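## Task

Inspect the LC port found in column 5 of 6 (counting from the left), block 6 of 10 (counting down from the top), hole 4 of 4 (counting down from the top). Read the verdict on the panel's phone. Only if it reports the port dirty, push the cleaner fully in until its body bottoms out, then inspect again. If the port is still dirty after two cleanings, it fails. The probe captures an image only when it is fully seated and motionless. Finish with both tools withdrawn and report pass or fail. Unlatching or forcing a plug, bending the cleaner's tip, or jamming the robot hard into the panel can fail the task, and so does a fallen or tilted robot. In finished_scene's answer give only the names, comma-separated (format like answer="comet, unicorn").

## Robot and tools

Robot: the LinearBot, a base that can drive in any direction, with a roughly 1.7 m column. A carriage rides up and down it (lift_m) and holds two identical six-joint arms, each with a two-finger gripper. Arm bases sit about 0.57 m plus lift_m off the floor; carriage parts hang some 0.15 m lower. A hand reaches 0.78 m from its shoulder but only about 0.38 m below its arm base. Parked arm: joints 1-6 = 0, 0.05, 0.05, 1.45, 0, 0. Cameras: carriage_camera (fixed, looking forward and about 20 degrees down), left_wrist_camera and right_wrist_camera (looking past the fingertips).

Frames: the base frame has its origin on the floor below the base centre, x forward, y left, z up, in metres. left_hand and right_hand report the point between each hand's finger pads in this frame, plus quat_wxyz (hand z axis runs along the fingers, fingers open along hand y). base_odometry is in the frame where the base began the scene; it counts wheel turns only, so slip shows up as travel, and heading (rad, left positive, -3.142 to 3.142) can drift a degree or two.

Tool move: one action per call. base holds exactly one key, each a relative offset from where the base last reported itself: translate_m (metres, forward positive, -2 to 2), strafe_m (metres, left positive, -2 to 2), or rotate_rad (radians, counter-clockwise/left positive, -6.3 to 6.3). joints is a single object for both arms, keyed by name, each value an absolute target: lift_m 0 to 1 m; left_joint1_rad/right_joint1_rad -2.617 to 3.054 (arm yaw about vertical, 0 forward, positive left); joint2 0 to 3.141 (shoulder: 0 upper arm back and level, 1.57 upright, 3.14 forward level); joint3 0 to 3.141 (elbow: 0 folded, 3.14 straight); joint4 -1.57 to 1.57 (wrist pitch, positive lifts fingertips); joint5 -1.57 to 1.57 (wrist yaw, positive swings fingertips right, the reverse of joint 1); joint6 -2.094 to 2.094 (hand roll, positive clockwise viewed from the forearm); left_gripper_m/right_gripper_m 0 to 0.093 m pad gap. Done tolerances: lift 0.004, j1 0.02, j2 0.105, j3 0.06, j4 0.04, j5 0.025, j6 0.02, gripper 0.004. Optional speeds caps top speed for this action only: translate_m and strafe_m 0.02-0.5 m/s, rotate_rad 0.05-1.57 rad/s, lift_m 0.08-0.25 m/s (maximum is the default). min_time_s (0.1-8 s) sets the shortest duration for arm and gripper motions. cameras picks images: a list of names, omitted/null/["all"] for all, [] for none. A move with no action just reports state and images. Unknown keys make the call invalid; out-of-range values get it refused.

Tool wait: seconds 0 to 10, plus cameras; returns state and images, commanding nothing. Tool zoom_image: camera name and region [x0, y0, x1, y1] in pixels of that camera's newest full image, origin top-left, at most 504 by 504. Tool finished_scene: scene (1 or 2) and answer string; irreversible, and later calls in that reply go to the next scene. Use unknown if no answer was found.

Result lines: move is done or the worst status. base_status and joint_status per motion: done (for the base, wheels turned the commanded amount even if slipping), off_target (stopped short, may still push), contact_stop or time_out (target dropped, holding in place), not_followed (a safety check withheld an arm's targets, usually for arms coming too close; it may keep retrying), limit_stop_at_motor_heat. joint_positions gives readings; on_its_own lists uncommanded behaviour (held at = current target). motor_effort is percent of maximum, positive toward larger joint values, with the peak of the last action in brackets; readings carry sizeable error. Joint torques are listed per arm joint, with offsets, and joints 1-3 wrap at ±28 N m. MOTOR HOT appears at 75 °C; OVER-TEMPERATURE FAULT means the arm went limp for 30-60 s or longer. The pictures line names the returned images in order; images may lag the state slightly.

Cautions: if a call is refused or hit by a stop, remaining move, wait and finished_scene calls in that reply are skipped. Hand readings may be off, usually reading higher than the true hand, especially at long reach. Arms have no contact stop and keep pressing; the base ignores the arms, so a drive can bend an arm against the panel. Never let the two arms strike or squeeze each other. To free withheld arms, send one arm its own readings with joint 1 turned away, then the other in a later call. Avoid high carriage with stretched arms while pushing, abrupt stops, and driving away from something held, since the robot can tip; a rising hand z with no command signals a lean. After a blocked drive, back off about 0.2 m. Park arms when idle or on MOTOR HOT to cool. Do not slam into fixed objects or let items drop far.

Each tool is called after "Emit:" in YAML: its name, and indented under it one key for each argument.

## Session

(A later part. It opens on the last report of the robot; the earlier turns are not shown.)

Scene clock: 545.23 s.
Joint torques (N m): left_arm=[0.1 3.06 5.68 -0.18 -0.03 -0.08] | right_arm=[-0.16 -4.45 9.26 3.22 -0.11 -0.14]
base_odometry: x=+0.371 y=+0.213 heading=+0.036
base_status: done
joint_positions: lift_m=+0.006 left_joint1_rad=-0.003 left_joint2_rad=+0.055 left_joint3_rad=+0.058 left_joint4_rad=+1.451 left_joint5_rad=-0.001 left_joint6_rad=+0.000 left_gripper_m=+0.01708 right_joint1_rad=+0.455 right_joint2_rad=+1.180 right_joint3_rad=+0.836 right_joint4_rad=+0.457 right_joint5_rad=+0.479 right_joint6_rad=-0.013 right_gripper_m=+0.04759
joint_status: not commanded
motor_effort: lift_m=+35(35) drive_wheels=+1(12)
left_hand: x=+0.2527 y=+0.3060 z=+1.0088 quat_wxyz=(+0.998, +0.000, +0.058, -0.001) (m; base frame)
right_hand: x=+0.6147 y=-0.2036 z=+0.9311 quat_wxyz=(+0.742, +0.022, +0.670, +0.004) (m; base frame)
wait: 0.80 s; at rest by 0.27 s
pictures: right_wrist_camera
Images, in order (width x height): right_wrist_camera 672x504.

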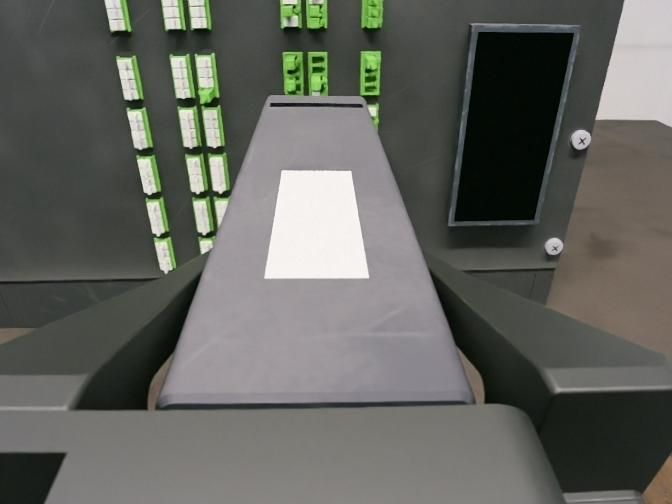

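Emit:
move:
  base: {"translate_m": 0.003}
  speeds: {"translate_m": 0.02}
  cameras: []

Emit:
wait:
  seconds: 0.8
  cameras: ["right_wrist_camera"]

Emit:
zoom_image:
  camera: "right_wrist_camera"
  region: [280, 40, 340, 100]

Scene clock: 548.87 s.
Joint torques (N m): left_arm=[0.13 3.04 5.68 -0.18 -0.04 -0.08] | right_arm=[-0.17 -4.46 9.22 3.18 -0.09 -0.14]
move: done
base_odometry: x=+0.374 y=+0.214 heading=+0.036
base_status: done
joint_positions: lift_m=+0.006 left_joint1_rad=-0.003 left_joint2_rad=+0.055 left_joint3_rad=+0.058 left_joint4_rad=+1.451 left_joint5_rad=-0.001 left_joint6_rad=+0.000 left_gripper_m=+0.01708 right_joint1_rad=+0.455 right_joint2_rad=+1.180 right_joint3_rad=+0.836 right_joint4_rad=+0.457 right_joint5_rad=+0.479 right_joint6_rad=-0.013 right_gripper_m=+0.04759
joint_status: not commanded
motor_effort: lift_m=+35(35) drive_wheels=-3(12)
left_hand: x=+0.2527 y=+0.3060 z=+1.0088 quat_wxyz=(+0.998, +0.000, +0.058, -0.001) (m; base frame)
right_hand: x=+0.6147 y=-0.2036 z=+0.9311 quat_wxyz=(+0.742, +0.022, +0.670, +0.004) (m; base frame)
pictures: none
No camera images: "cameras" was empty.

Scene clock: 549.67 s.
Joint torques (N m): left_arm=[0.13 3.04 5.74 -0.18 -0.03 -0.08] | right_arm=[-0.16 -4.49 9.22 3.21 -0.1 -0.17]
base_odometry: x=+0.374 y=+0.214 heading=+0.036
base_status: done
joint_positions: lift_m=+0.006 left_joint1_rad=-0.003 left_joint2_rad=+0.055 left_joint3_rad=+0.058 left_joint4_rad=+1.451 left_joint5_rad=-0.001 left_joint6_rad=+0.000 left_gripper_m=+0.01708 right_joint1_rad=+0.455 right_joint2_rad=+1.180 right_joint3_rad=+0.836 right_joint4_rad=+0.457 right_joint5_rad=+0.479 right_joint6_rad=-0.013 right_gripper_m=+0.04759
joint_status: not commanded
motor_effort: lift_m=+35(35) drive_wheels=-2(12)
left_hand: x=+0.2527 y=+0.3060 z=+1.0088 quat_wxyz=(+0.998, +0.000, +0.058, -0.001) (m; base frame)
right_hand: x=+0.6147 y=-0.2036 z=+0.9311 quat_wxyz=(+0.742, +0.022, +0.670, +0.004) (m; base frame)
wait: 0.80 s; at rest by 0.27 s
pictures: right_wrist_camera
Images, in order (width x height): right_wrist_camera 672x504.

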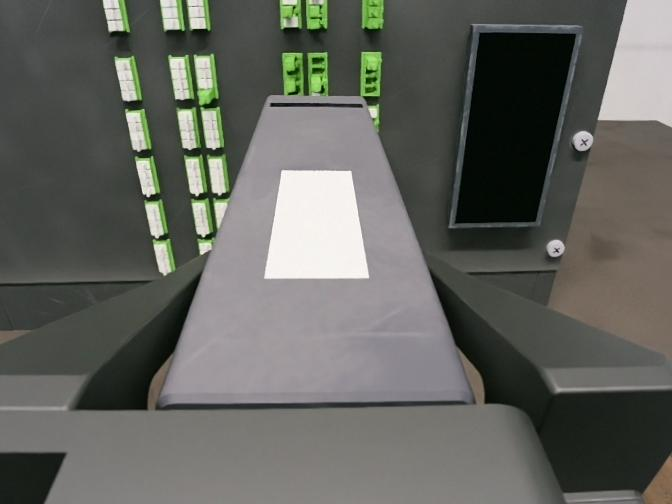

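Scaled by 8.400.

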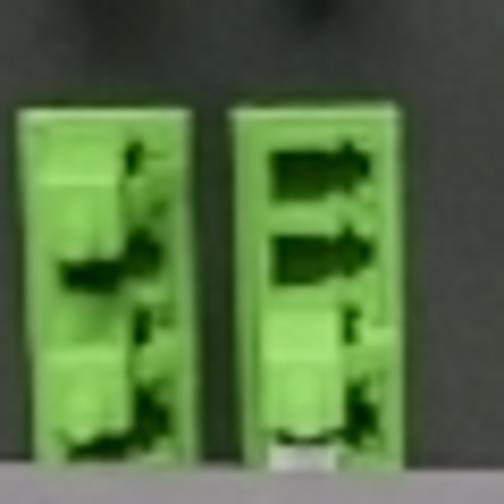

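Emit:
move:
  base: {"translate_m": 0.004}
  speeds: {"translate_m": 0.02}
  cameras: []

Emit:
wait:
  seconds: 0.8
  cameras: ["right_wrist_camera"]

Emit:
zoom_image:
  camera: "right_wrist_camera"
  region: [280, 40, 340, 100]

Scene clock: 552.80 s.
Joint torques (N m): left_arm=[0.13 3.11 5.68 -0.13 -0.03 -0.08] | right_arm=[-0.16 -4.51 9.29 3.22 -0.09 -0.17]
move: done
base_odometry: x=+0.378 y=+0.214 heading=+0.036
base_status: done
joint_positions: lift_m=+0.006 left_joint1_rad=-0.003 left_joint2_rad=+0.055 left_joint3_rad=+0.058 left_joint4_rad=+1.451 left_joint5_rad=-0.001 left_joint6_rad=+0.000 left_gripper_m=+0.01708 right_joint1_rad=+0.455 right_joint2_rad=+1.180 right_joint3_rad=+0.836 right_joint4_rad=+0.457 right_joint5_rad=+0.480 right_joint6_rad=-0.013 right_gripper_m=+0.04759
joint_status: not commanded
motor_effort: lift_m=+35(35) drive_wheels=+1(9)
left_hand: x=+0.2527 y=+0.3060 z=+1.0088 quat_wxyz=(+0.998, +0.000, +0.058, -0.001) (m; base frame)
right_hand: x=+0.6147 y=-0.2036 z=+0.9311 quat_wxyz=(+0.742, +0.022, +0.670, +0.004) (m; base frame)
pictures: none
No camera images: "cameras" was empty.

Scene clock: 553.60 s.
Joint torques (N m): left_arm=[0.12 3.06 5.68 -0.18 -0.03 -0.08] | right_arm=[-0.1 -4.48 9.22 3.2 -0.1 -0.15]
base_odometry: x=+0.378 y=+0.214 heading=+0.036
base_status: done
joint_positions: lift_m=+0.006 left_joint1_rad=-0.003 left_joint2_rad=+0.055 left_joint3_rad=+0.058 left_joint4_rad=+1.451 left_joint5_rad=-0.001 left_joint6_rad=+0.000 left_gripper_m=+0.01708 right_joint1_rad=+0.455 right_joint2_rad=+1.180 right_joint3_rad=+0.836 right_joint4_rad=+0.457 right_joint5_rad=+0.480 right_joint6_rad=-0.013 right_gripper_m=+0.04759
joint_status: not commanded
motor_effort: lift_m=+35(35) drive_wheels=-1(9)
left_hand: x=+0.2527 y=+0.3060 z=+1.0088 quat_wxyz=(+0.998, +0.000, +0.058, -0.001) (m; base frame)
right_hand: x=+0.6147 y=-0.2036 z=+0.9311 quat_wxyz=(+0.742, +0.022, +0.670, +0.004) (m; base frame)
wait: 0.80 s; at rest by 0.27 s
pictures: right_wrist_camera
Images, in order (width x height): right_wrist_camera 672x504.

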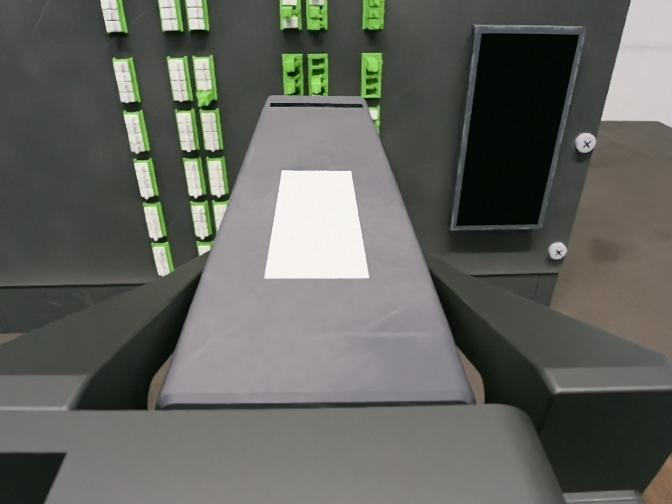

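Scaled by 8.400.

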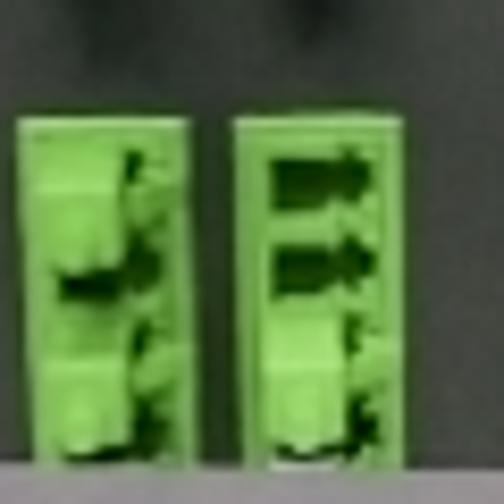

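Emit:
move:
  base: {"translate_m": 0.004}
  speeds: {"translate_m": 0.02}
  cameras: []

Emit:
wait:
  seconds: 0.8
  cameras: ["right_wrist_camera"]

Scene clock: 556.27 s.
Joint torques (N m): left_arm=[0.12 3 5.71 -0.17 -0.03 -0.08] | right_arm=[-0.36 -4.19 9.21 3.26 -0.14 -0.15]
move: done
base_odometry: x=+0.382 y=+0.214 heading=+0.036
base_status: done
joint_positions: lift_m=+0.006 left_joint1_rad=-0.003 left_joint2_rad=+0.055 left_joint3_rad=+0.058 left_joint4_rad=+1.451 left_joint5_rad=-0.001 left_joint6_rad=+0.000 left_gripper_m=+0.01708 right_joint1_rad=+0.457 right_joint2_rad=+1.177 right_joint3_rad=+0.836 right_joint4_rad=+0.454 right_joint5_rad=+0.483 right_joint6_rad=-0.015 right_gripper_m=+0.04759
joint_status: not commanded
motor_effort: lift_m=+35(35) drive_wheels=+0(7)
left_hand: x=+0.2527 y=+0.3060 z=+1.0088 quat_wxyz=(+0.998, +0.000, +0.058, -0.001) (m; base frame)
right_hand: x=+0.6139 y=-0.2035 z=+0.9315 quat_wxyz=(+0.742, +0.022, +0.670, +0.004) (m; base frame)
pictures: none
No camera images: "cameras" was empty.

Scene clock: 557.07 s.
Joint torques (N m): left_arm=[0.13 3.06 5.71 -0.18 -0.03 -0.08] | right_arm=[-0.44 -4.18 9.17 3.24 -0.14 -0.14]
base_odometry: x=+0.382 y=+0.214 heading=+0.036
base_status: done
joint_positions: lift_m=+0.006 left_joint1_rad=-0.003 left_joint2_rad=+0.055 left_joint3_rad=+0.058 left_joint4_rad=+1.451 left_joint5_rad=-0.001 left_joint6_rad=+0.000 left_gripper_m=+0.01708 right_joint1_rad=+0.457 right_joint2_rad=+1.177 right_joint3_rad=+0.836 right_joint4_rad=+0.454 right_joint5_rad=+0.483 right_joint6_rad=-0.015 right_gripper_m=+0.04759
joint_status: not commanded
motor_effort: lift_m=+35(35) drive_wheels=+0(7)
left_hand: x=+0.2527 y=+0.3060 z=+1.0088 quat_wxyz=(+0.998, +0.000, +0.058, -0.001) (m; base frame)
right_hand: x=+0.6139 y=-0.2035 z=+0.9315 quat_wxyz=(+0.742, +0.022, +0.670, +0.004) (m; base frame)
wait: 0.80 s; at rest by 0.27 s
pictures: right_wrist_camera
Images, in order (width x height): right_wrist_camera 672x504.

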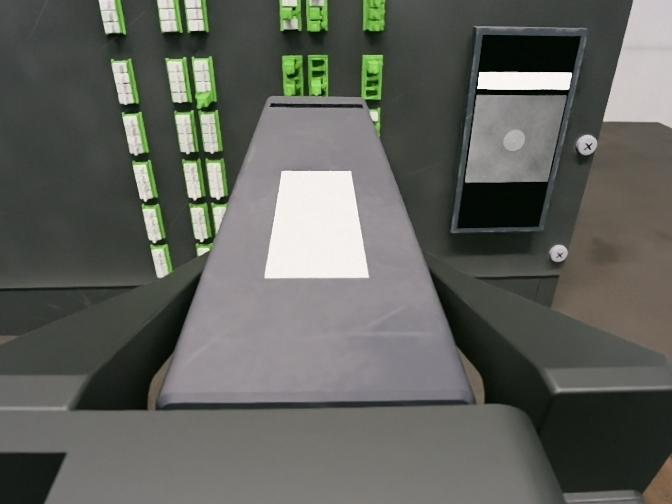

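Picture taken.

Emit:
zoom_image:
  camera: "right_wrist_camera"
  region: [460, 60, 580, 190]

Emit:
zoom_image:
  camera: "right_wrist_camera"
  region: [490, 120, 540, 165]

Emit:
zoom_image:
  camera: "right_wrist_camera"
  region: [280, 40, 340, 100]

Scaled by 3.877.

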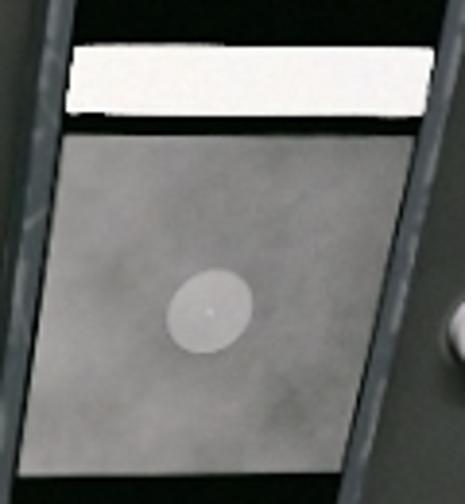

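Scaled by 10.080.

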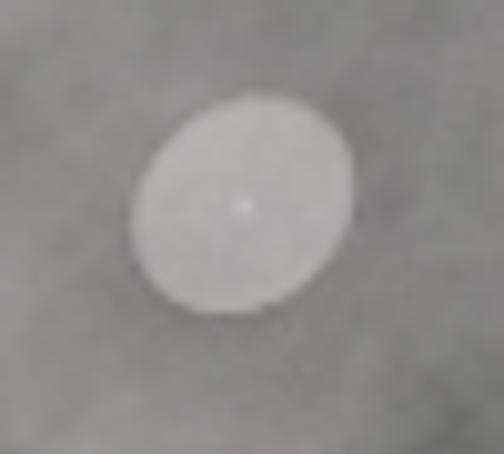

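Scaled by 8.400.

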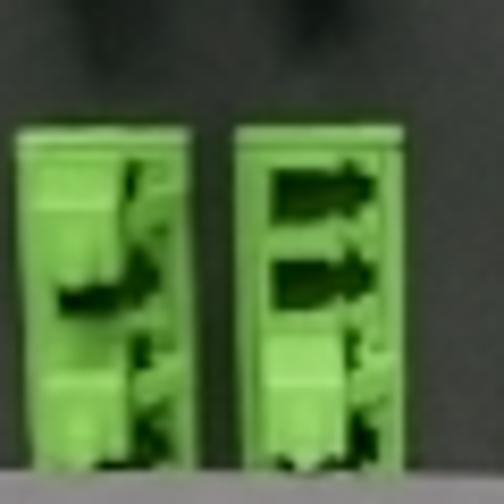

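Emit:
move:
  base: {"translate_m": -0.05}
  speeds: {"translate_m": 0.03}
  cameras: ["right_wrist_camera"]

Emit:
move:
  base: {"translate_m": -0.25}
  speeds: {"translate_m": 0.15}
  cameras: []

Emit:
move:
  joints: {"right_joint1_rad": 0, "right_joint2_rad": 0.05, "right_joint3_rad": 0.05, "right_joint4_rad": 1.45, "right_joint5_rad": 0, "right_joint6_rad": 0}
  min_time_s: 4
  cameras: ["carriage_camera", "right_wrist_camera"]

Scene clock: 566.67 s.
Joint torques (N m): left_arm=[0.12 3.18 5.74 -0.18 -0.04 -0.08] | right_arm=[3.29 -9.84 8.4 2.49 0.31 -0.07]
move: done
base_odometry: x=+0.332 y=+0.212 heading=+0.037
base_status: done
joint_positions: lift_m=+0.006 left_joint1_rad=-0.003 left_joint2_rad=+0.055 left_joint3_rad=+0.058 left_joint4_rad=+1.451 left_joint5_rad=-0.001 left_joint6_rad=+0.000 left_gripper_m=+0.01708 right_joint1_rad=+0.421 right_joint2_rad=+1.238 right_joint3_rad=+0.844 right_joint4_rad=+0.520 right_joint5_rad=+0.442 right_joint6_rad=-0.021 right_gripper_m=+0.04759
joint_status: not commanded
on_its_own: right_joint4_rad moved +0.066 to your old target +0.509
motor_effort: lift_m=+35(35) drive_wheels=-11(21)
left_hand: x=+0.2527 y=+0.3060 z=+1.0088 quat_wxyz=(+0.998, +0.000, +0.058, -0.001) (m; base frame)
right_hand: x=+0.6295 y=-0.2054 z=+0.9271 quat_wxyz=(+0.746, +0.019, +0.666, +0.003) (m; base frame)
pictures: right_wrist_camera
Images, in order (width x height): right_wrist_camera 672x504.

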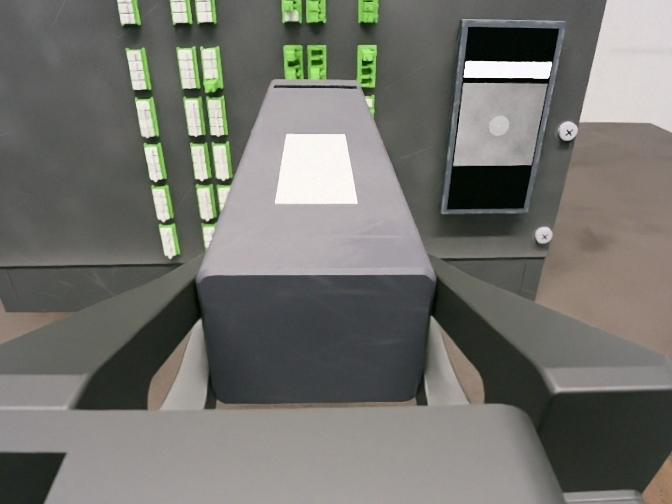

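Scene clock: 569.23 s.
Joint torques (N m): left_arm=[0.13 2.96 5.7 -0.19 -0.03 -0.08] | right_arm=[0.29 -4.25 8.31 2.47 0.05 -0.06]
move: done
base_odometry: x=+0.082 y=+0.203 heading=+0.037
base_status: done
joint_positions: lift_m=+0.006 left_joint1_rad=-0.003 left_joint2_rad=+0.055 left_joint3_rad=+0.058 left_joint4_rad=+1.451 left_joint5_rad=-0.001 left_joint6_rad=+0.000 left_gripper_m=+0.01708 right_joint1_rad=+0.451 right_joint2_rad=+1.178 right_joint3_rad=+0.844 right_joint4_rad=+0.515 right_joint5_rad=+0.463 right_joint6_rad=-0.021 right_gripper_m=+0.03811
joint_status: not commanded
on_its_own: right_gripper_m moved -0.00948 to your old target +0.03800
motor_effort: lift_m=+35(35) drive_wheels=-3(20)
left_hand: x=+0.2527 y=+0.3060 z=+1.0088 quat_wxyz=(+0.998, +0.000, +0.058, -0.001) (m; base frame)
right_hand: x=+0.6130 y=-0.2034 z=+0.9487 quat_wxyz=(+0.762, +0.026, +0.647, +0.016) (m; base frame)
pictures: none
No camera images: "cameras" was empty.

Scene clock: 573.53 s.
Joint torques (N m): left_arm=[0.12 3.07 5.72 -0.19 -0.04 -0.08] | right_arm=[-0.95 2.81 5.22 0.12 -0.23 0]
move: done
base_odometry: x=+0.082 y=+0.203 heading=+0.037
base_status: not commanded
joint_positions: lift_m=+0.006 left_joint1_rad=-0.003 left_joint2_rad=+0.055 left_joint3_rad=+0.058 left_joint4_rad=+1.451 left_joint5_rad=-0.001 left_joint6_rad=+0.000 left_gripper_m=+0.01708 right_joint1_rad=+0.007 right_joint2_rad=+0.060 right_joint3_rad=+0.068 right_joint4_rad=+1.437 right_joint5_rad=+0.013 right_joint6_rad=-0.008 right_gripper_m=+0.03811
joint_status: all done
motor_effort: lift_m=+35(35) drive_wheels=-1(4)
left_hand: x=+0.2527 y=+0.3060 z=+1.0088 quat_wxyz=(+0.998, +0.000, +0.058, -0.001) (m; base frame)
right_hand: x=+0.2549 y=-0.3080 z=+1.0110 quat_wxyz=(+0.998, +0.006, +0.063, -0.001) (m; base frame)
pictures: carriage_camera, right_wrist_camera
Images, in order (width x height): carriage_camera 672x504, right_wrist_camera 672x504.

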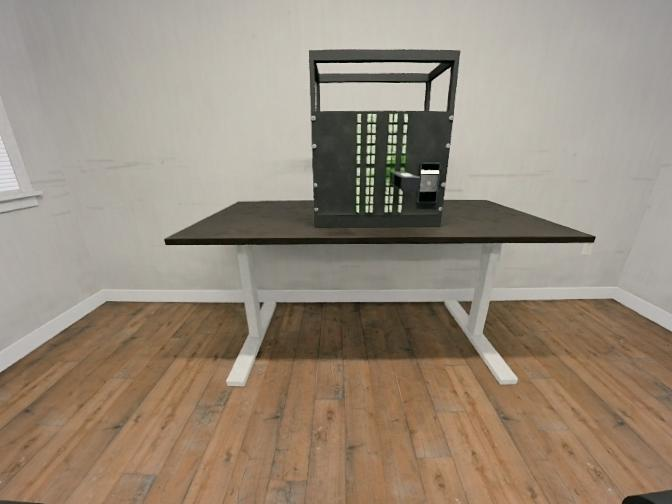

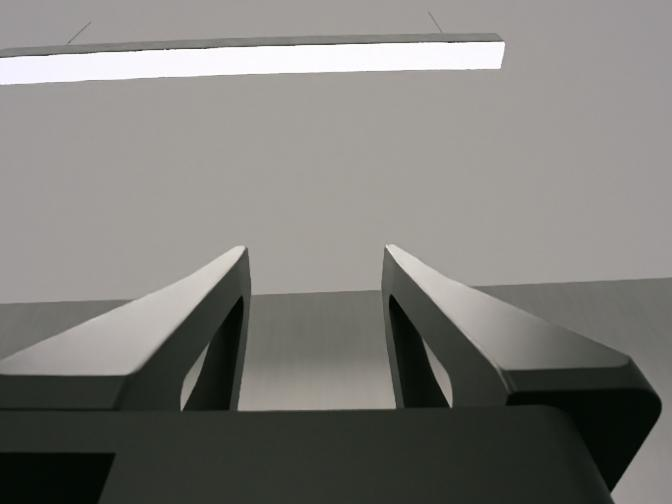

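Emit:
zoom_image:
  camera: "carriage_camera"
  region: [360, 130, 470, 230]

Scaled by 4.582.

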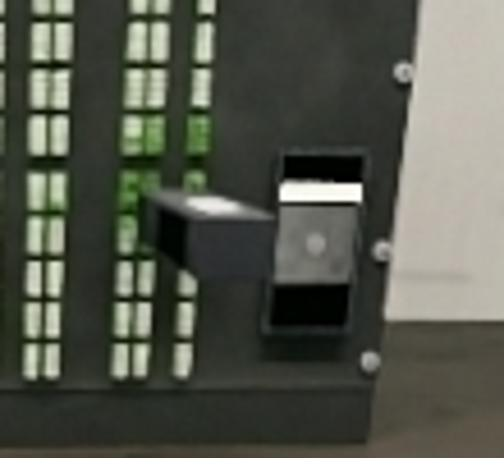

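Emit:
move:
  joints: {"right_joint1_rad": 0.455, "right_joint2_rad": 1.174, "right_joint3_rad": 0.832, "right_joint4_rad": 0.46, "right_joint5_rad": 0.476, "right_joint6_rad": -0.018, "right_gripper_m": 0.07}
  min_time_s: 4
  cameras: []

Emit:
wait:
  seconds: 0.8
  cameras: ["right_wrist_camera"]

Scene clock: 588.67 s.
Joint torques (N m): left_arm=[0.12 3.06 5.71 -0.19 -0.03 -0.08] | right_arm=[0.58 -3.1 13.05 2.41 0.11 -0.21]
move: done
base_odometry: x=+0.082 y=+0.203 heading=+0.037
base_status: not commanded
joint_positions: lift_m=+0.006 left_joint1_rad=-0.003 left_joint2_rad=+0.055 left_joint3_rad=+0.058 left_joint4_rad=+1.451 left_joint5_rad=-0.001 left_joint6_rad=+0.000 left_gripper_m=+0.01708 right_joint1_rad=+0.448 right_joint2_rad=+1.164 right_joint3_rad=+0.797 right_joint4_rad=+0.478 right_joint5_rad=+0.462 right_joint6_rad=-0.010 right_gripper_m=+0.06991
joint_status: all done
motor_effort: lift_m=+35(35) drive_wheels=-1(4)
left_hand: x=+0.2527 y=+0.3060 z=+1.0088 quat_wxyz=(+0.998, +0.000, +0.058, -0.001) (m; base frame)
right_hand: x=+0.6115 y=-0.2053 z=+0.9234 quat_wxyz=(+0.741, +0.019, +0.671, +0.008) (m; base frame)
pictures: none
No camera images: "cameras" was empty.

Scene clock: 589.47 s.
Joint torques (N m): left_arm=[0.12 3.04 5.72 -0.18 -0.03 -0.09] | right_arm=[0.54 -3.1 13.03 2.39 0.1 -0.19]
base_odometry: x=+0.082 y=+0.203 heading=+0.037
base_status: not commanded
joint_positions: lift_m=+0.006 left_joint1_rad=-0.003 left_joint2_rad=+0.055 left_joint3_rad=+0.058 left_joint4_rad=+1.451 left_joint5_rad=-0.001 left_joint6_rad=+0.000 left_gripper_m=+0.01708 right_joint1_rad=+0.448 right_joint2_rad=+1.164 right_joint3_rad=+0.797 right_joint4_rad=+0.478 right_joint5_rad=+0.463 right_joint6_rad=-0.010 right_gripper_m=+0.06991
joint_status: all done
motor_effort: lift_m=+35(35) drive_wheels=-2(4)
left_hand: x=+0.2527 y=+0.3060 z=+1.0088 quat_wxyz=(+0.998, +0.000, +0.058, -0.001) (m; base frame)
right_hand: x=+0.6115 y=-0.2054 z=+0.9233 quat_wxyz=(+0.741, +0.019, +0.671, +0.008) (m; base frame)
wait: 0.80 s; at rest by 0.27 s
pictures: right_wrist_camera
Images, in order (width x height): right_wrist_camera 672x504.

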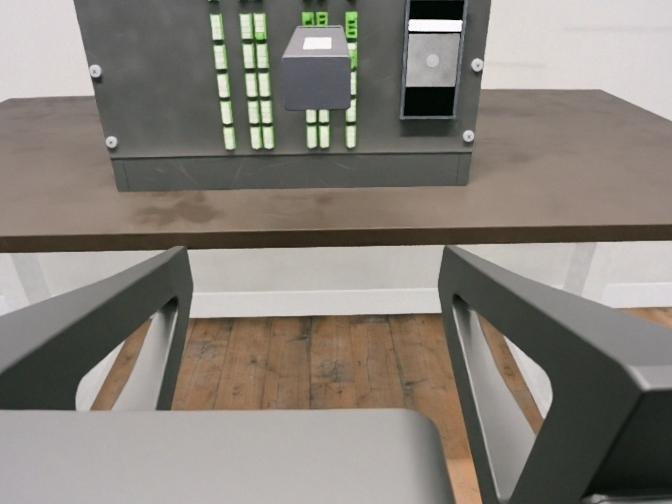

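Emit:
move:
  joints: {"right_joint1_rad": 0.462, "right_joint2_rad": 1.19, "right_joint3_rad": 0.871, "right_joint4_rad": 0.44, "right_joint5_rad": 0.493, "right_joint6_rad": -0.021}
  min_time_s: 2
  base: {"translate_m": 0.15}
  speeds: {"translate_m": 0.1}
  cameras: []

Emit:
wait:
  seconds: 0.8
  cameras: ["right_wrist_camera"]

Scene clock: 597.33 s.
Joint torques (N m): left_arm=[0.14 3.04 5.68 -0.19 -0.04 -0.08] | right_arm=[0.62 -3.25 13.34 2.43 0.09 -0.18]
move: done
base_odometry: x=+0.232 y=+0.208 heading=+0.036
base_status: done
joint_positions: lift_m=+0.006 left_joint1_rad=-0.003 left_joint2_rad=+0.055 left_joint3_rad=+0.058 left_joint4_rad=+1.451 left_joint5_rad=-0.001 left_joint6_rad=+0.000 left_gripper_m=+0.01708 right_joint1_rad=+0.454 right_joint2_rad=+1.181 right_joint3_rad=+0.834 right_joint4_rad=+0.456 right_joint5_rad=+0.480 right_joint6_rad=-0.013 right_gripper_m=+0.06991
joint_status: all done
motor_effort: lift_m=+35(35) drive_wheels=-7(13)
left_hand: x=+0.2527 y=+0.3060 z=+1.0088 quat_wxyz=(+0.998, +0.000, +0.058, -0.001) (m; base frame)
right_hand: x=+0.6151 y=-0.2038 z=+0.9294 quat_wxyz=(+0.740, +0.022, +0.672, +0.003) (m; base frame)
pictures: none
No camera images: "cameras" was empty.

Scene clock: 598.13 s.
Joint torques (N m): left_arm=[0.12 3.06 5.71 -0.18 -0.03 -0.08] | right_arm=[0.61 -3.3 13.33 2.42 0.11 -0.19]
base_odometry: x=+0.232 y=+0.208 heading=+0.036
base_status: done
joint_positions: lift_m=+0.006 left_joint1_rad=-0.003 left_joint2_rad=+0.055 left_joint3_rad=+0.058 left_joint4_rad=+1.451 left_joint5_rad=-0.001 left_joint6_rad=+0.000 left_gripper_m=+0.01708 right_joint1_rad=+0.454 right_joint2_rad=+1.181 right_joint3_rad=+0.834 right_joint4_rad=+0.456 right_joint5_rad=+0.480 right_joint6_rad=-0.013 right_gripper_m=+0.06991
joint_status: all done
motor_effort: lift_m=+35(35) drive_wheels=-5(13)
left_hand: x=+0.2527 y=+0.3060 z=+1.0088 quat_wxyz=(+0.998, +0.000, +0.058, -0.001) (m; base frame)
right_hand: x=+0.6151 y=-0.2038 z=+0.9294 quat_wxyz=(+0.740, +0.022, +0.672, +0.003) (m; base frame)
wait: 0.80 s; at rest by 0.27 s
pictures: right_wrist_camera
Images, in order (width x height): right_wrist_camera 672x504.

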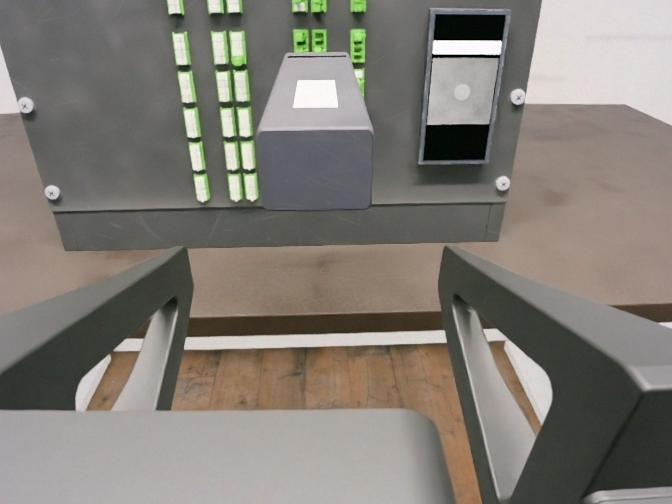

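Emit:
move:
  joints: {"right_joint4_rad": 0.448}
  base: {"translate_m": 0.12}
  speeds: {"translate_m": 0.06}
  cameras: []

Emit:
wait:
  seconds: 0.8
  cameras: ["right_wrist_camera"]

Emit:
zoom_image:
  camera: "right_wrist_camera"
  region: [240, 50, 400, 170]

Scene clock: 605.10 s.
Joint torques (N m): left_arm=[0.13 3.11 5.71 -0.18 -0.03 -0.08] | right_arm=[0.61 -3.43 13.05 2.51 0.08 -0.2]
move: done
base_odometry: x=+0.352 y=+0.212 heading=+0.036
base_status: done
joint_positions: lift_m=+0.006 left_joint1_rad=-0.003 left_joint2_rad=+0.055 left_joint3_rad=+0.058 left_joint4_rad=+1.451 left_joint5_rad=-0.001 left_joint6_rad=+0.000 left_gripper_m=+0.01708 right_joint1_rad=+0.454 right_joint2_rad=+1.182 right_joint3_rad=+0.837 right_joint4_rad=+0.456 right_joint5_rad=+0.481 right_joint6_rad=-0.013 right_gripper_m=+0.06991
joint_status: all done
motor_effort: lift_m=+35(35) drive_wheels=-5(10)
left_hand: x=+0.2527 y=+0.3060 z=+1.0088 quat_wxyz=(+0.998, +0.000, +0.058, -0.001) (m; base frame)
right_hand: x=+0.6154 y=-0.2038 z=+0.9301 quat_wxyz=(+0.741, +0.022, +0.671, +0.003) (m; base frame)
pictures: none
No camera images: "cameras" was empty.

Scene clock: 605.90 s.
Joint torques (N m): left_arm=[0.12 3.02 5.71 -0.18 -0.03 -0.08] | right_arm=[0.59 -3.3 12.98 2.53 0.09 -0.2]
base_odometry: x=+0.352 y=+0.212 heading=+0.036
base_status: done
joint_positions: lift_m=+0.006 left_joint1_rad=-0.003 left_joint2_rad=+0.055 left_joint3_rad=+0.058 left_joint4_rad=+1.451 left_joint5_rad=-0.001 left_joint6_rad=+0.000 left_gripper_m=+0.01708 right_joint1_rad=+0.454 right_joint2_rad=+1.182 right_joint3_rad=+0.837 right_joint4_rad=+0.456 right_joint5_rad=+0.481 right_joint6_rad=-0.013 right_gripper_m=+0.06991
joint_status: all done
motor_effort: lift_m=+35(35) drive_wheels=-5(10)
left_hand: x=+0.2527 y=+0.3060 z=+1.0088 quat_wxyz=(+0.998, +0.000, +0.058, -0.001) (m; base frame)
right_hand: x=+0.6154 y=-0.2038 z=+0.9301 quat_wxyz=(+0.741, +0.022, +0.671, +0.003) (m; base frame)
wait: 0.80 s; at rest by 0.27 s
pictures: right_wrist_camera
Images, in order (width x height): right_wrist_camera 672x504.

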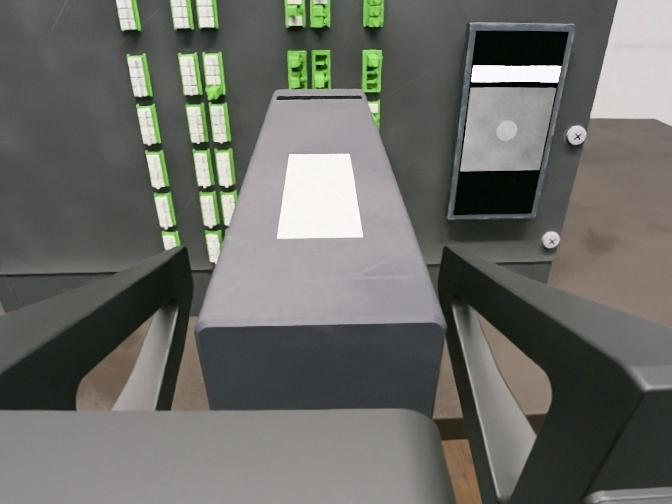

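Scaled by 3.150.

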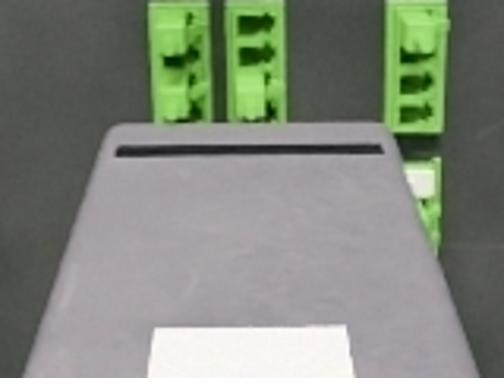

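Emit:
move:
  base: {"translate_m": 0.030}
  speeds: {"translate_m": 0.03}
  cameras: []

Emit:
wait:
  seconds: 0.8
  cameras: ["right_wrist_camera"]

Emit:
zoom_image:
  camera: "right_wrist_camera"
  region: [280, 40, 340, 100]

Scene clock: 610.07 s.
Joint torques (N m): left_arm=[0.13 3.04 5.67 -0.19 -0.03 -0.09] | right_arm=[0.64 -3.45 12.85 2.51 0.1 -0.2]
move: done
base_odometry: x=+0.382 y=+0.213 heading=+0.036
base_status: done
joint_positions: lift_m=+0.006 left_joint1_rad=-0.003 left_joint2_rad=+0.055 left_joint3_rad=+0.058 left_joint4_rad=+1.451 left_joint5_rad=-0.001 left_joint6_rad=+0.000 left_gripper_m=+0.01708 right_joint1_rad=+0.454 right_joint2_rad=+1.182 right_joint3_rad=+0.838 right_joint4_rad=+0.456 right_joint5_rad=+0.481 right_joint6_rad=-0.013 right_gripper_m=+0.06991
joint_status: not commanded
motor_effort: lift_m=+35(35) drive_wheels=-5(11)
left_hand: x=+0.2527 y=+0.3060 z=+1.0088 quat_wxyz=(+0.998, +0.000, +0.058, -0.001) (m; base frame)
right_hand: x=+0.6154 y=-0.2038 z=+0.9307 quat_wxyz=(+0.741, +0.023, +0.671, +0.003) (m; base frame)
pictures: none
No camera images: "cameras" was empty.

Scene clock: 610.87 s.
Joint torques (N m): left_arm=[0.13 3.06 5.71 -0.18 -0.04 -0.08] | right_arm=[0.51 -3.48 12.93 2.51 0.09 -0.18]
base_odometry: x=+0.382 y=+0.213 heading=+0.036
base_status: done
joint_positions: lift_m=+0.006 left_joint1_rad=-0.003 left_joint2_rad=+0.055 left_joint3_rad=+0.058 left_joint4_rad=+1.451 left_joint5_rad=-0.001 left_joint6_rad=+0.000 left_gripper_m=+0.01708 right_joint1_rad=+0.454 right_joint2_rad=+1.182 right_joint3_rad=+0.838 right_joint4_rad=+0.456 right_joint5_rad=+0.481 right_joint6_rad=-0.013 right_gripper_m=+0.06991
joint_status: not commanded
motor_effort: lift_m=+35(35) drive_wheels=-4(11)
left_hand: x=+0.2527 y=+0.3060 z=+1.0088 quat_wxyz=(+0.998, +0.000, +0.058, -0.001) (m; base frame)
right_hand: x=+0.6154 y=-0.2038 z=+0.9307 quat_wxyz=(+0.741, +0.023, +0.671, +0.003) (m; base frame)
wait: 0.80 s; at rest by 0.27 s
pictures: right_wrist_camera
Images, in order (width x height): right_wrist_camera 672x504.

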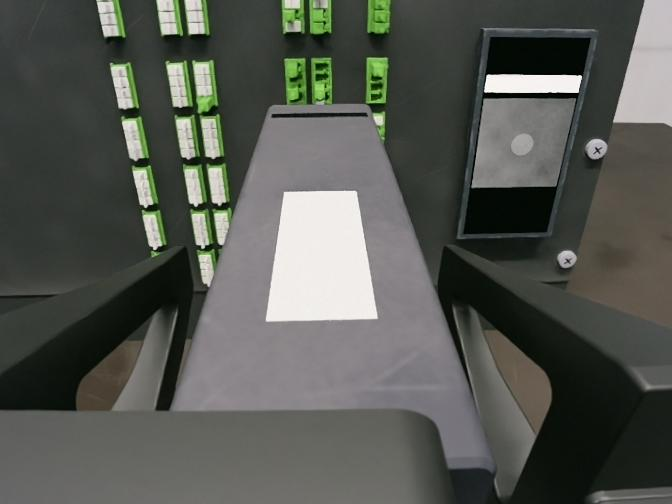

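Scaled by 8.400.

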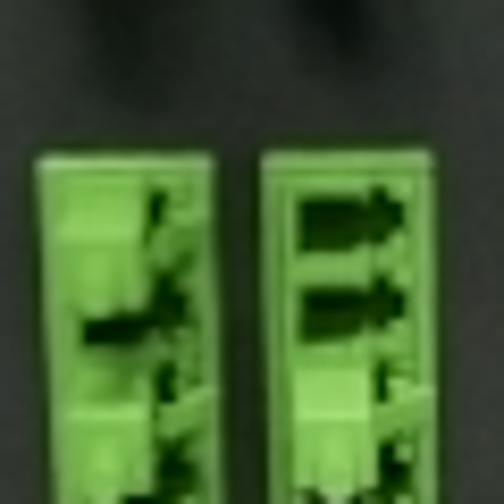

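Emit:
move:
  base: {"translate_m": -0.009}
  speeds: {"translate_m": 0.03}
  cameras: []

Emit:
move:
  base: {"strafe_m": -0.003}
  speeds: {"strafe_m": 0.02}
  cameras: []

Emit:
wait:
  seconds: 0.8
  cameras: ["right_wrist_camera"]

Emit:
zoom_image:
  camera: "right_wrist_camera"
  region: [150, 80, 510, 440]

Emit:
zoom_image:
  camera: "right_wrist_camera"
  region: [280, 40, 340, 100]

Scene clock: 619.83 s.
Joint torques (N m): left_arm=[0.1 3.1 5.76 -0.19 -0.03 -0.09] | right_arm=[0.53 -3.47 12.98 2.54 0.08 -0.21]
move: done
base_odometry: x=+0.373 y=+0.213 heading=+0.035
base_status: done
joint_positions: lift_m=+0.006 left_joint1_rad=-0.003 left_joint2_rad=+0.055 left_joint3_rad=+0.058 left_joint4_rad=+1.451 left_joint5_rad=-0.001 left_joint6_rad=+0.000 left_gripper_m=+0.01708 right_joint1_rad=+0.455 right_joint2_rad=+1.183 right_joint3_rad=+0.838 right_joint4_rad=+0.455 right_joint5_rad=+0.481 right_joint6_rad=-0.013 right_gripper_m=+0.06991
joint_status: not commanded
motor_effort: lift_m=+35(35) drive_wheels=+1(15)
left_hand: x=+0.2528 y=+0.3060 z=+1.0088 quat_wxyz=(+0.998, +0.000, +0.058, -0.001) (m; base frame)
right_hand: x=+0.6155 y=-0.2033 z=+0.9301 quat_wxyz=(+0.741, +0.022, +0.672, +0.003) (m; base frame)
pictures: none
No camera images: "cameras" was empty.

Scene clock: 620.37 s.
Joint torques (N m): left_arm=[0.16 3.04 5.71 -0.19 -0.04 -0.09] | right_arm=[0.38 -3.47 12.96 2.5 0.1 -0.18]
move: done
base_odometry: x=+0.373 y=+0.210 heading=+0.036
base_status: done
joint_positions: lift_m=+0.006 left_joint1_rad=-0.003 left_joint2_rad=+0.055 left_joint3_rad=+0.058 left_joint4_rad=+1.451 left_joint5_rad=-0.001 left_joint6_rad=+0.000 left_gripper_m=+0.01708 right_joint1_rad=+0.456 right_joint2_rad=+1.183 right_joint3_rad=+0.838 right_joint4_rad=+0.455 right_joint5_rad=+0.483 right_joint6_rad=-0.013 right_gripper_m=+0.06991
joint_status: not commanded
motor_effort: lift_m=+35(35) drive_wheels=+2(4)
left_hand: x=+0.2528 y=+0.3060 z=+1.0088 quat_wxyz=(+0.998, +0.000, +0.058, -0.001) (m; base frame)
right_hand: x=+0.6154 y=-0.2031 z=+0.9301 quat_wxyz=(+0.741, +0.022, +0.672, +0.003) (m; base frame)
pictures: none
No camera images: "cameras" was empty.

Scene clock: 621.17 s.
Joint torques (N m): left_arm=[0.12 3.04 5.71 -0.18 -0.03 -0.08] | right_arm=[0.42 -3.48 12.94 2.53 0.07 -0.19]
base_odometry: x=+0.373 y=+0.210 heading=+0.036
base_status: done
joint_positions: lift_m=+0.006 left_joint1_rad=-0.003 left_joint2_rad=+0.055 left_joint3_rad=+0.058 left_joint4_rad=+1.451 left_joint5_rad=-0.001 left_joint6_rad=+0.000 left_gripper_m=+0.01708 right_joint1_rad=+0.456 right_joint2_rad=+1.183 right_joint3_rad=+0.838 right_joint4_rad=+0.455 right_joint5_rad=+0.483 right_joint6_rad=-0.013 right_gripper_m=+0.06991
joint_status: not commanded
motor_effort: lift_m=+35(35) drive_wheels=+3(4)
left_hand: x=+0.2528 y=+0.3060 z=+1.0088 quat_wxyz=(+0.998, +0.000, +0.058, -0.001) (m; base frame)
right_hand: x=+0.6154 y=-0.2031 z=+0.9301 quat_wxyz=(+0.741, +0.022, +0.672, +0.003) (m; base frame)
wait: 0.80 s; at rest by 0.27 s
pictures: right_wrist_camera
Images, in order (width x height): right_wrist_camera 672x504.

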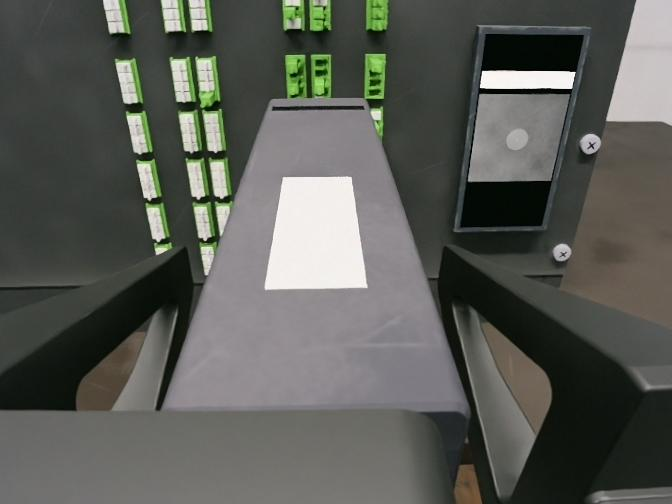

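Scaled by 1.400.

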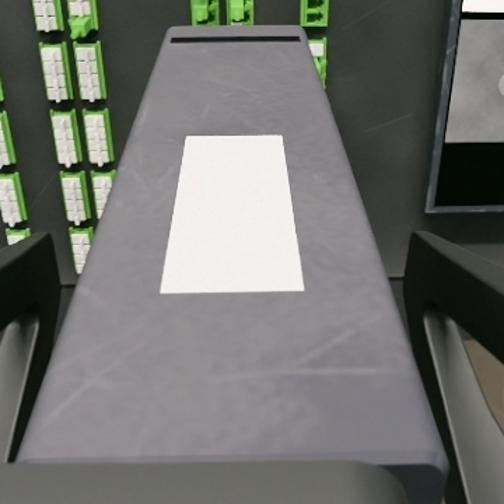

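Scaled by 8.400.

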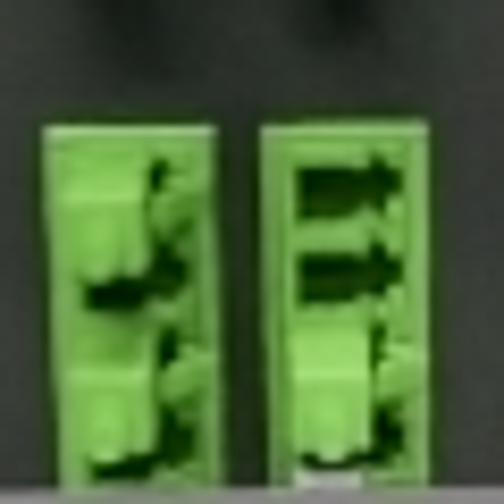

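Emit:
move:
  joints: {"right_joint5_rad": 0.502}
  cameras: []

Emit:
wait:
  seconds: 0.8
  cameras: ["right_wrist_camera"]

Emit:
zoom_image:
  camera: "right_wrist_camera"
  region: [150, 80, 510, 440]

Scene clock: 632.40 s.
Joint torques (N m): left_arm=[0.1 3.06 5.72 -0.18 -0.04 -0.08] | right_arm=[0.36 -3.55 12.94 2.53 0.1 -0.19]
move: done
base_odometry: x=+0.373 y=+0.210 heading=+0.036
base_status: not commanded
joint_positions: lift_m=+0.006 left_joint1_rad=-0.003 left_joint2_rad=+0.055 left_joint3_rad=+0.058 left_joint4_rad=+1.451 left_joint5_rad=-0.001 left_joint6_rad=+0.000 left_gripper_m=+0.01708 right_joint1_rad=+0.456 right_joint2_rad=+1.183 right_joint3_rad=+0.838 right_joint4_rad=+0.455 right_joint5_rad=+0.488 right_joint6_rad=-0.013 right_gripper_m=+0.06991
joint_status: all done
motor_effort: lift_m=+35(35) drive_wheels=+4(4)
left_hand: x=+0.2528 y=+0.3060 z=+1.0088 quat_wxyz=(+0.998, +0.000, +0.058, -0.001) (m; base frame)
right_hand: x=+0.6154 y=-0.2040 z=+0.9301 quat_wxyz=(+0.740, +0.024, +0.672, +0.002) (m; base frame)
pictures: none
No camera images: "cameras" was empty.

Scene clock: 633.20 s.
Joint torques (N m): left_arm=[0.13 3.06 5.68 -0.18 -0.03 -0.08] | right_arm=[0.39 -3.49 12.9 2.51 0.1 -0.18]
base_odometry: x=+0.373 y=+0.210 heading=+0.036
base_status: not commanded
joint_positions: lift_m=+0.006 left_joint1_rad=-0.003 left_joint2_rad=+0.055 left_joint3_rad=+0.058 left_joint4_rad=+1.451 left_joint5_rad=-0.001 left_joint6_rad=+0.000 left_gripper_m=+0.01708 right_joint1_rad=+0.456 right_joint2_rad=+1.183 right_joint3_rad=+0.838 right_joint4_rad=+0.455 right_joint5_rad=+0.489 right_joint6_rad=-0.013 right_gripper_m=+0.06991
joint_status: all done
motor_effort: lift_m=+35(35) drive_wheels=+3(4)
left_hand: x=+0.2528 y=+0.3060 z=+1.0088 quat_wxyz=(+0.998, +0.000, +0.058, -0.001) (m; base frame)
right_hand: x=+0.6154 y=-0.2041 z=+0.9301 quat_wxyz=(+0.740, +0.025, +0.672, +0.001) (m; base frame)
wait: 0.80 s; at rest by 0.27 s
pictures: right_wrist_camera
Images, in order (width x height): right_wrist_camera 672x504.

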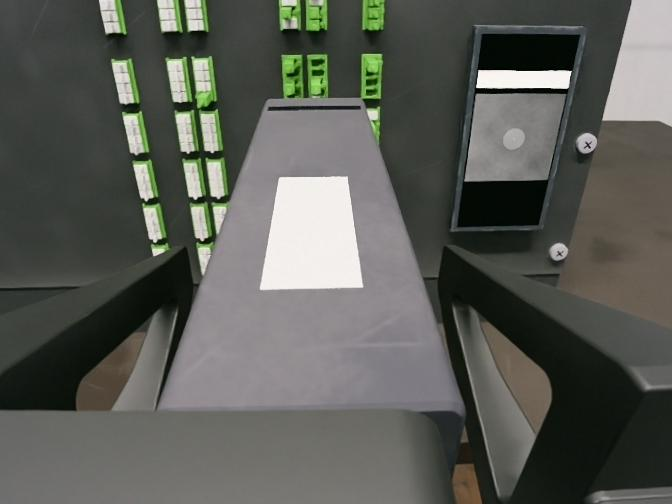

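Scaled by 1.400.

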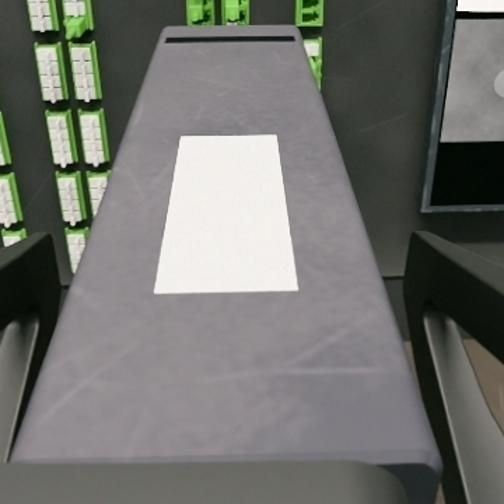

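Emit:
move:
  base: {"strafe_m": 0.0006}
  joints: {"right_gripper_m": 0.054}
  min_time_s: 2
  speeds: {"strafe_m": 0.02}
  cameras: []

Emit:
wait:
  seconds: 0.8
  cameras: ["right_wrist_camera"]

Emit:
zoom_image:
  camera: "right_wrist_camera"
  region: [150, 80, 510, 440]

Scene clock: 638.17 s.
Joint torques (N m): left_arm=[0.13 3.06 5.72 -0.18 -0.03 -0.08] | right_arm=[0.42 -3.62 12.92 2.5 0.08 -0.18]
move: done
base_odometry: x=+0.373 y=+0.210 heading=+0.036
base_status: done
joint_positions: lift_m=+0.006 left_joint1_rad=-0.003 left_joint2_rad=+0.055 left_joint3_rad=+0.058 left_joint4_rad=+1.451 left_joint5_rad=-0.001 left_joint6_rad=+0.000 left_gripper_m=+0.01708 right_joint1_rad=+0.457 right_joint2_rad=+1.183 right_joint3_rad=+0.838 right_joint4_rad=+0.455 right_joint5_rad=+0.490 right_joint6_rad=-0.014 right_gripper_m=+0.05408
joint_status: all done
motor_effort: lift_m=+35(35) drive_wheels=-5(6)
left_hand: x=+0.2528 y=+0.3061 z=+1.0088 quat_wxyz=(+0.998, -0.001, +0.058, -0.001) (m; base frame)
right_hand: x=+0.6154 y=-0.2042 z=+0.9301 quat_wxyz=(+0.740, +0.025, +0.672, +0.001) (m; base frame)
pictures: none
No camera images: "cameras" was empty.

Scene clock: 638.97 s.
Joint torques (N m): left_arm=[0.14 3.04 5.71 -0.18 -0.03 -0.08] | right_arm=[0.38 -3.59 12.94 2.54 0.07 -0.19]
base_odometry: x=+0.373 y=+0.210 heading=+0.036
base_status: done
joint_positions: lift_m=+0.006 left_joint1_rad=-0.003 left_joint2_rad=+0.055 left_joint3_rad=+0.058 left_joint4_rad=+1.451 left_joint5_rad=-0.001 left_joint6_rad=+0.000 left_gripper_m=+0.01708 right_joint1_rad=+0.457 right_joint2_rad=+1.183 right_joint3_rad=+0.838 right_joint4_rad=+0.455 right_joint5_rad=+0.490 right_joint6_rad=-0.014 right_gripper_m=+0.05408
joint_status: all done
motor_effort: lift_m=+35(35) drive_wheels=-3(6)
left_hand: x=+0.2528 y=+0.3061 z=+1.0088 quat_wxyz=(+0.998, -0.001, +0.058, -0.001) (m; base frame)
right_hand: x=+0.6154 y=-0.2042 z=+0.9301 quat_wxyz=(+0.740, +0.025, +0.672, +0.001) (m; base frame)
wait: 0.80 s; at rest by 0.27 s
pictures: right_wrist_camera
Images, in order (width x height): right_wrist_camera 672x504.

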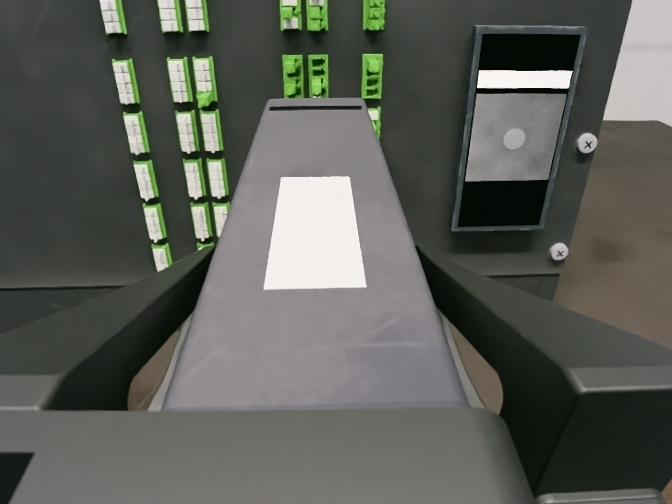

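Scaled by 1.400.

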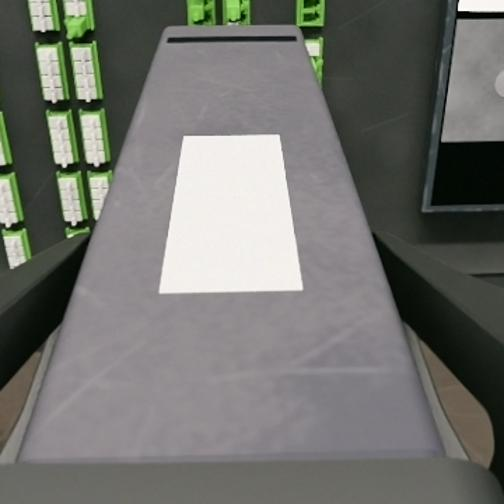

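Emit:
move:
  joints: {"right_gripper_m": 0.038}
  min_time_s: 3
  cameras: []

Emit:
wait:
  seconds: 0.8
  cameras: ["right_wrist_camera"]

Emit:
zoom_image:
  camera: "right_wrist_camera"
  region: [280, 40, 340, 100]

Scene clock: 644.10 s.
Joint torques (N m): left_arm=[0.12 3.06 5.71 -0.18 -0.03 -0.09] | right_arm=[0.31 -3.51 12.98 2.52 0.09 -0.13]
move: off_target
base_odometry: x=+0.373 y=+0.210 heading=+0.036
base_status: not commanded
joint_positions: lift_m=+0.006 left_joint1_rad=-0.003 left_joint2_rad=+0.055 left_joint3_rad=+0.058 left_joint4_rad=+1.451 left_joint5_rad=-0.001 left_joint6_rad=+0.000 left_gripper_m=+0.01708 right_joint1_rad=+0.457 right_joint2_rad=+1.183 right_joint3_rad=+0.838 right_joint4_rad=+0.455 right_joint5_rad=+0.491 right_joint6_rad=-0.018 right_gripper_m=+0.04782
joint_status: right_gripper_m off_target (ended at +0.04784, target +0.03800)
motor_effort: lift_m=+35(35) drive_wheels=-2(5)
left_hand: x=+0.2528 y=+0.3061 z=+1.0088 quat_wxyz=(+0.998, -0.001, +0.058, -0.001) (m; base frame)
right_hand: x=+0.6154 y=-0.2043 z=+0.9301 quat_wxyz=(+0.740, +0.024, +0.672, -0.001) (m; base frame)
pictures: none
No camera images: "cameras" was empty.

Scene clock: 644.90 s.
Joint torques (N m): left_arm=[0.1 3.04 5.72 -0.17 -0.03 -0.08] | right_arm=[0.35 -3.54 12.88 2.54 0.08 -0.15]
base_odometry: x=+0.373 y=+0.210 heading=+0.036
base_status: not commanded
joint_positions: lift_m=+0.006 left_joint1_rad=-0.003 left_joint2_rad=+0.055 left_joint3_rad=+0.058 left_joint4_rad=+1.451 left_joint5_rad=-0.001 left_joint6_rad=+0.000 left_gripper_m=+0.01708 right_joint1_rad=+0.457 right_joint2_rad=+1.183 right_joint3_rad=+0.838 right_joint4_rad=+0.455 right_joint5_rad=+0.491 right_joint6_rad=-0.018 right_gripper_m=+0.04782
joint_status: right_gripper_m off_target (ended at +0.04784, target +0.03800)
motor_effort: lift_m=+35(35) drive_wheels=-4(5)
left_hand: x=+0.2528 y=+0.3061 z=+1.0088 quat_wxyz=(+0.998, -0.001, +0.058, -0.001) (m; base frame)
right_hand: x=+0.6154 y=-0.2043 z=+0.9301 quat_wxyz=(+0.740, +0.024, +0.672, -0.001) (m; base frame)
wait: 0.80 s; at rest by 0.27 s
pictures: right_wrist_camera
Images, in order (width x height): right_wrist_camera 672x504.

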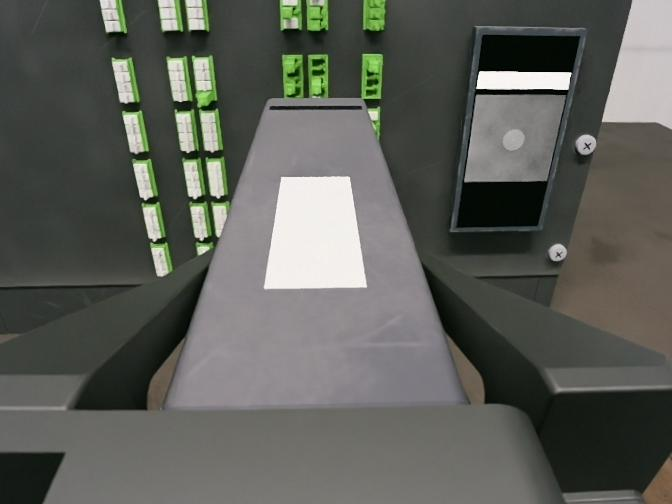

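Scaled by 8.400.

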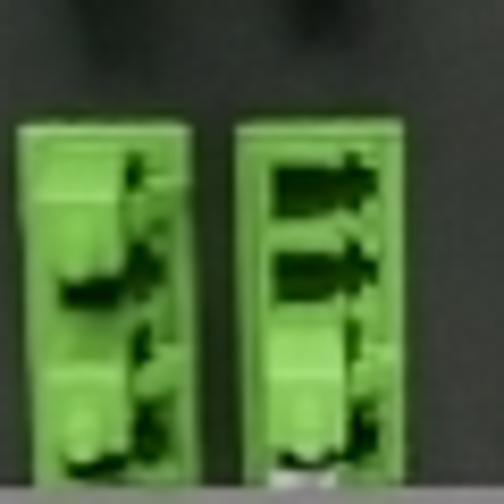

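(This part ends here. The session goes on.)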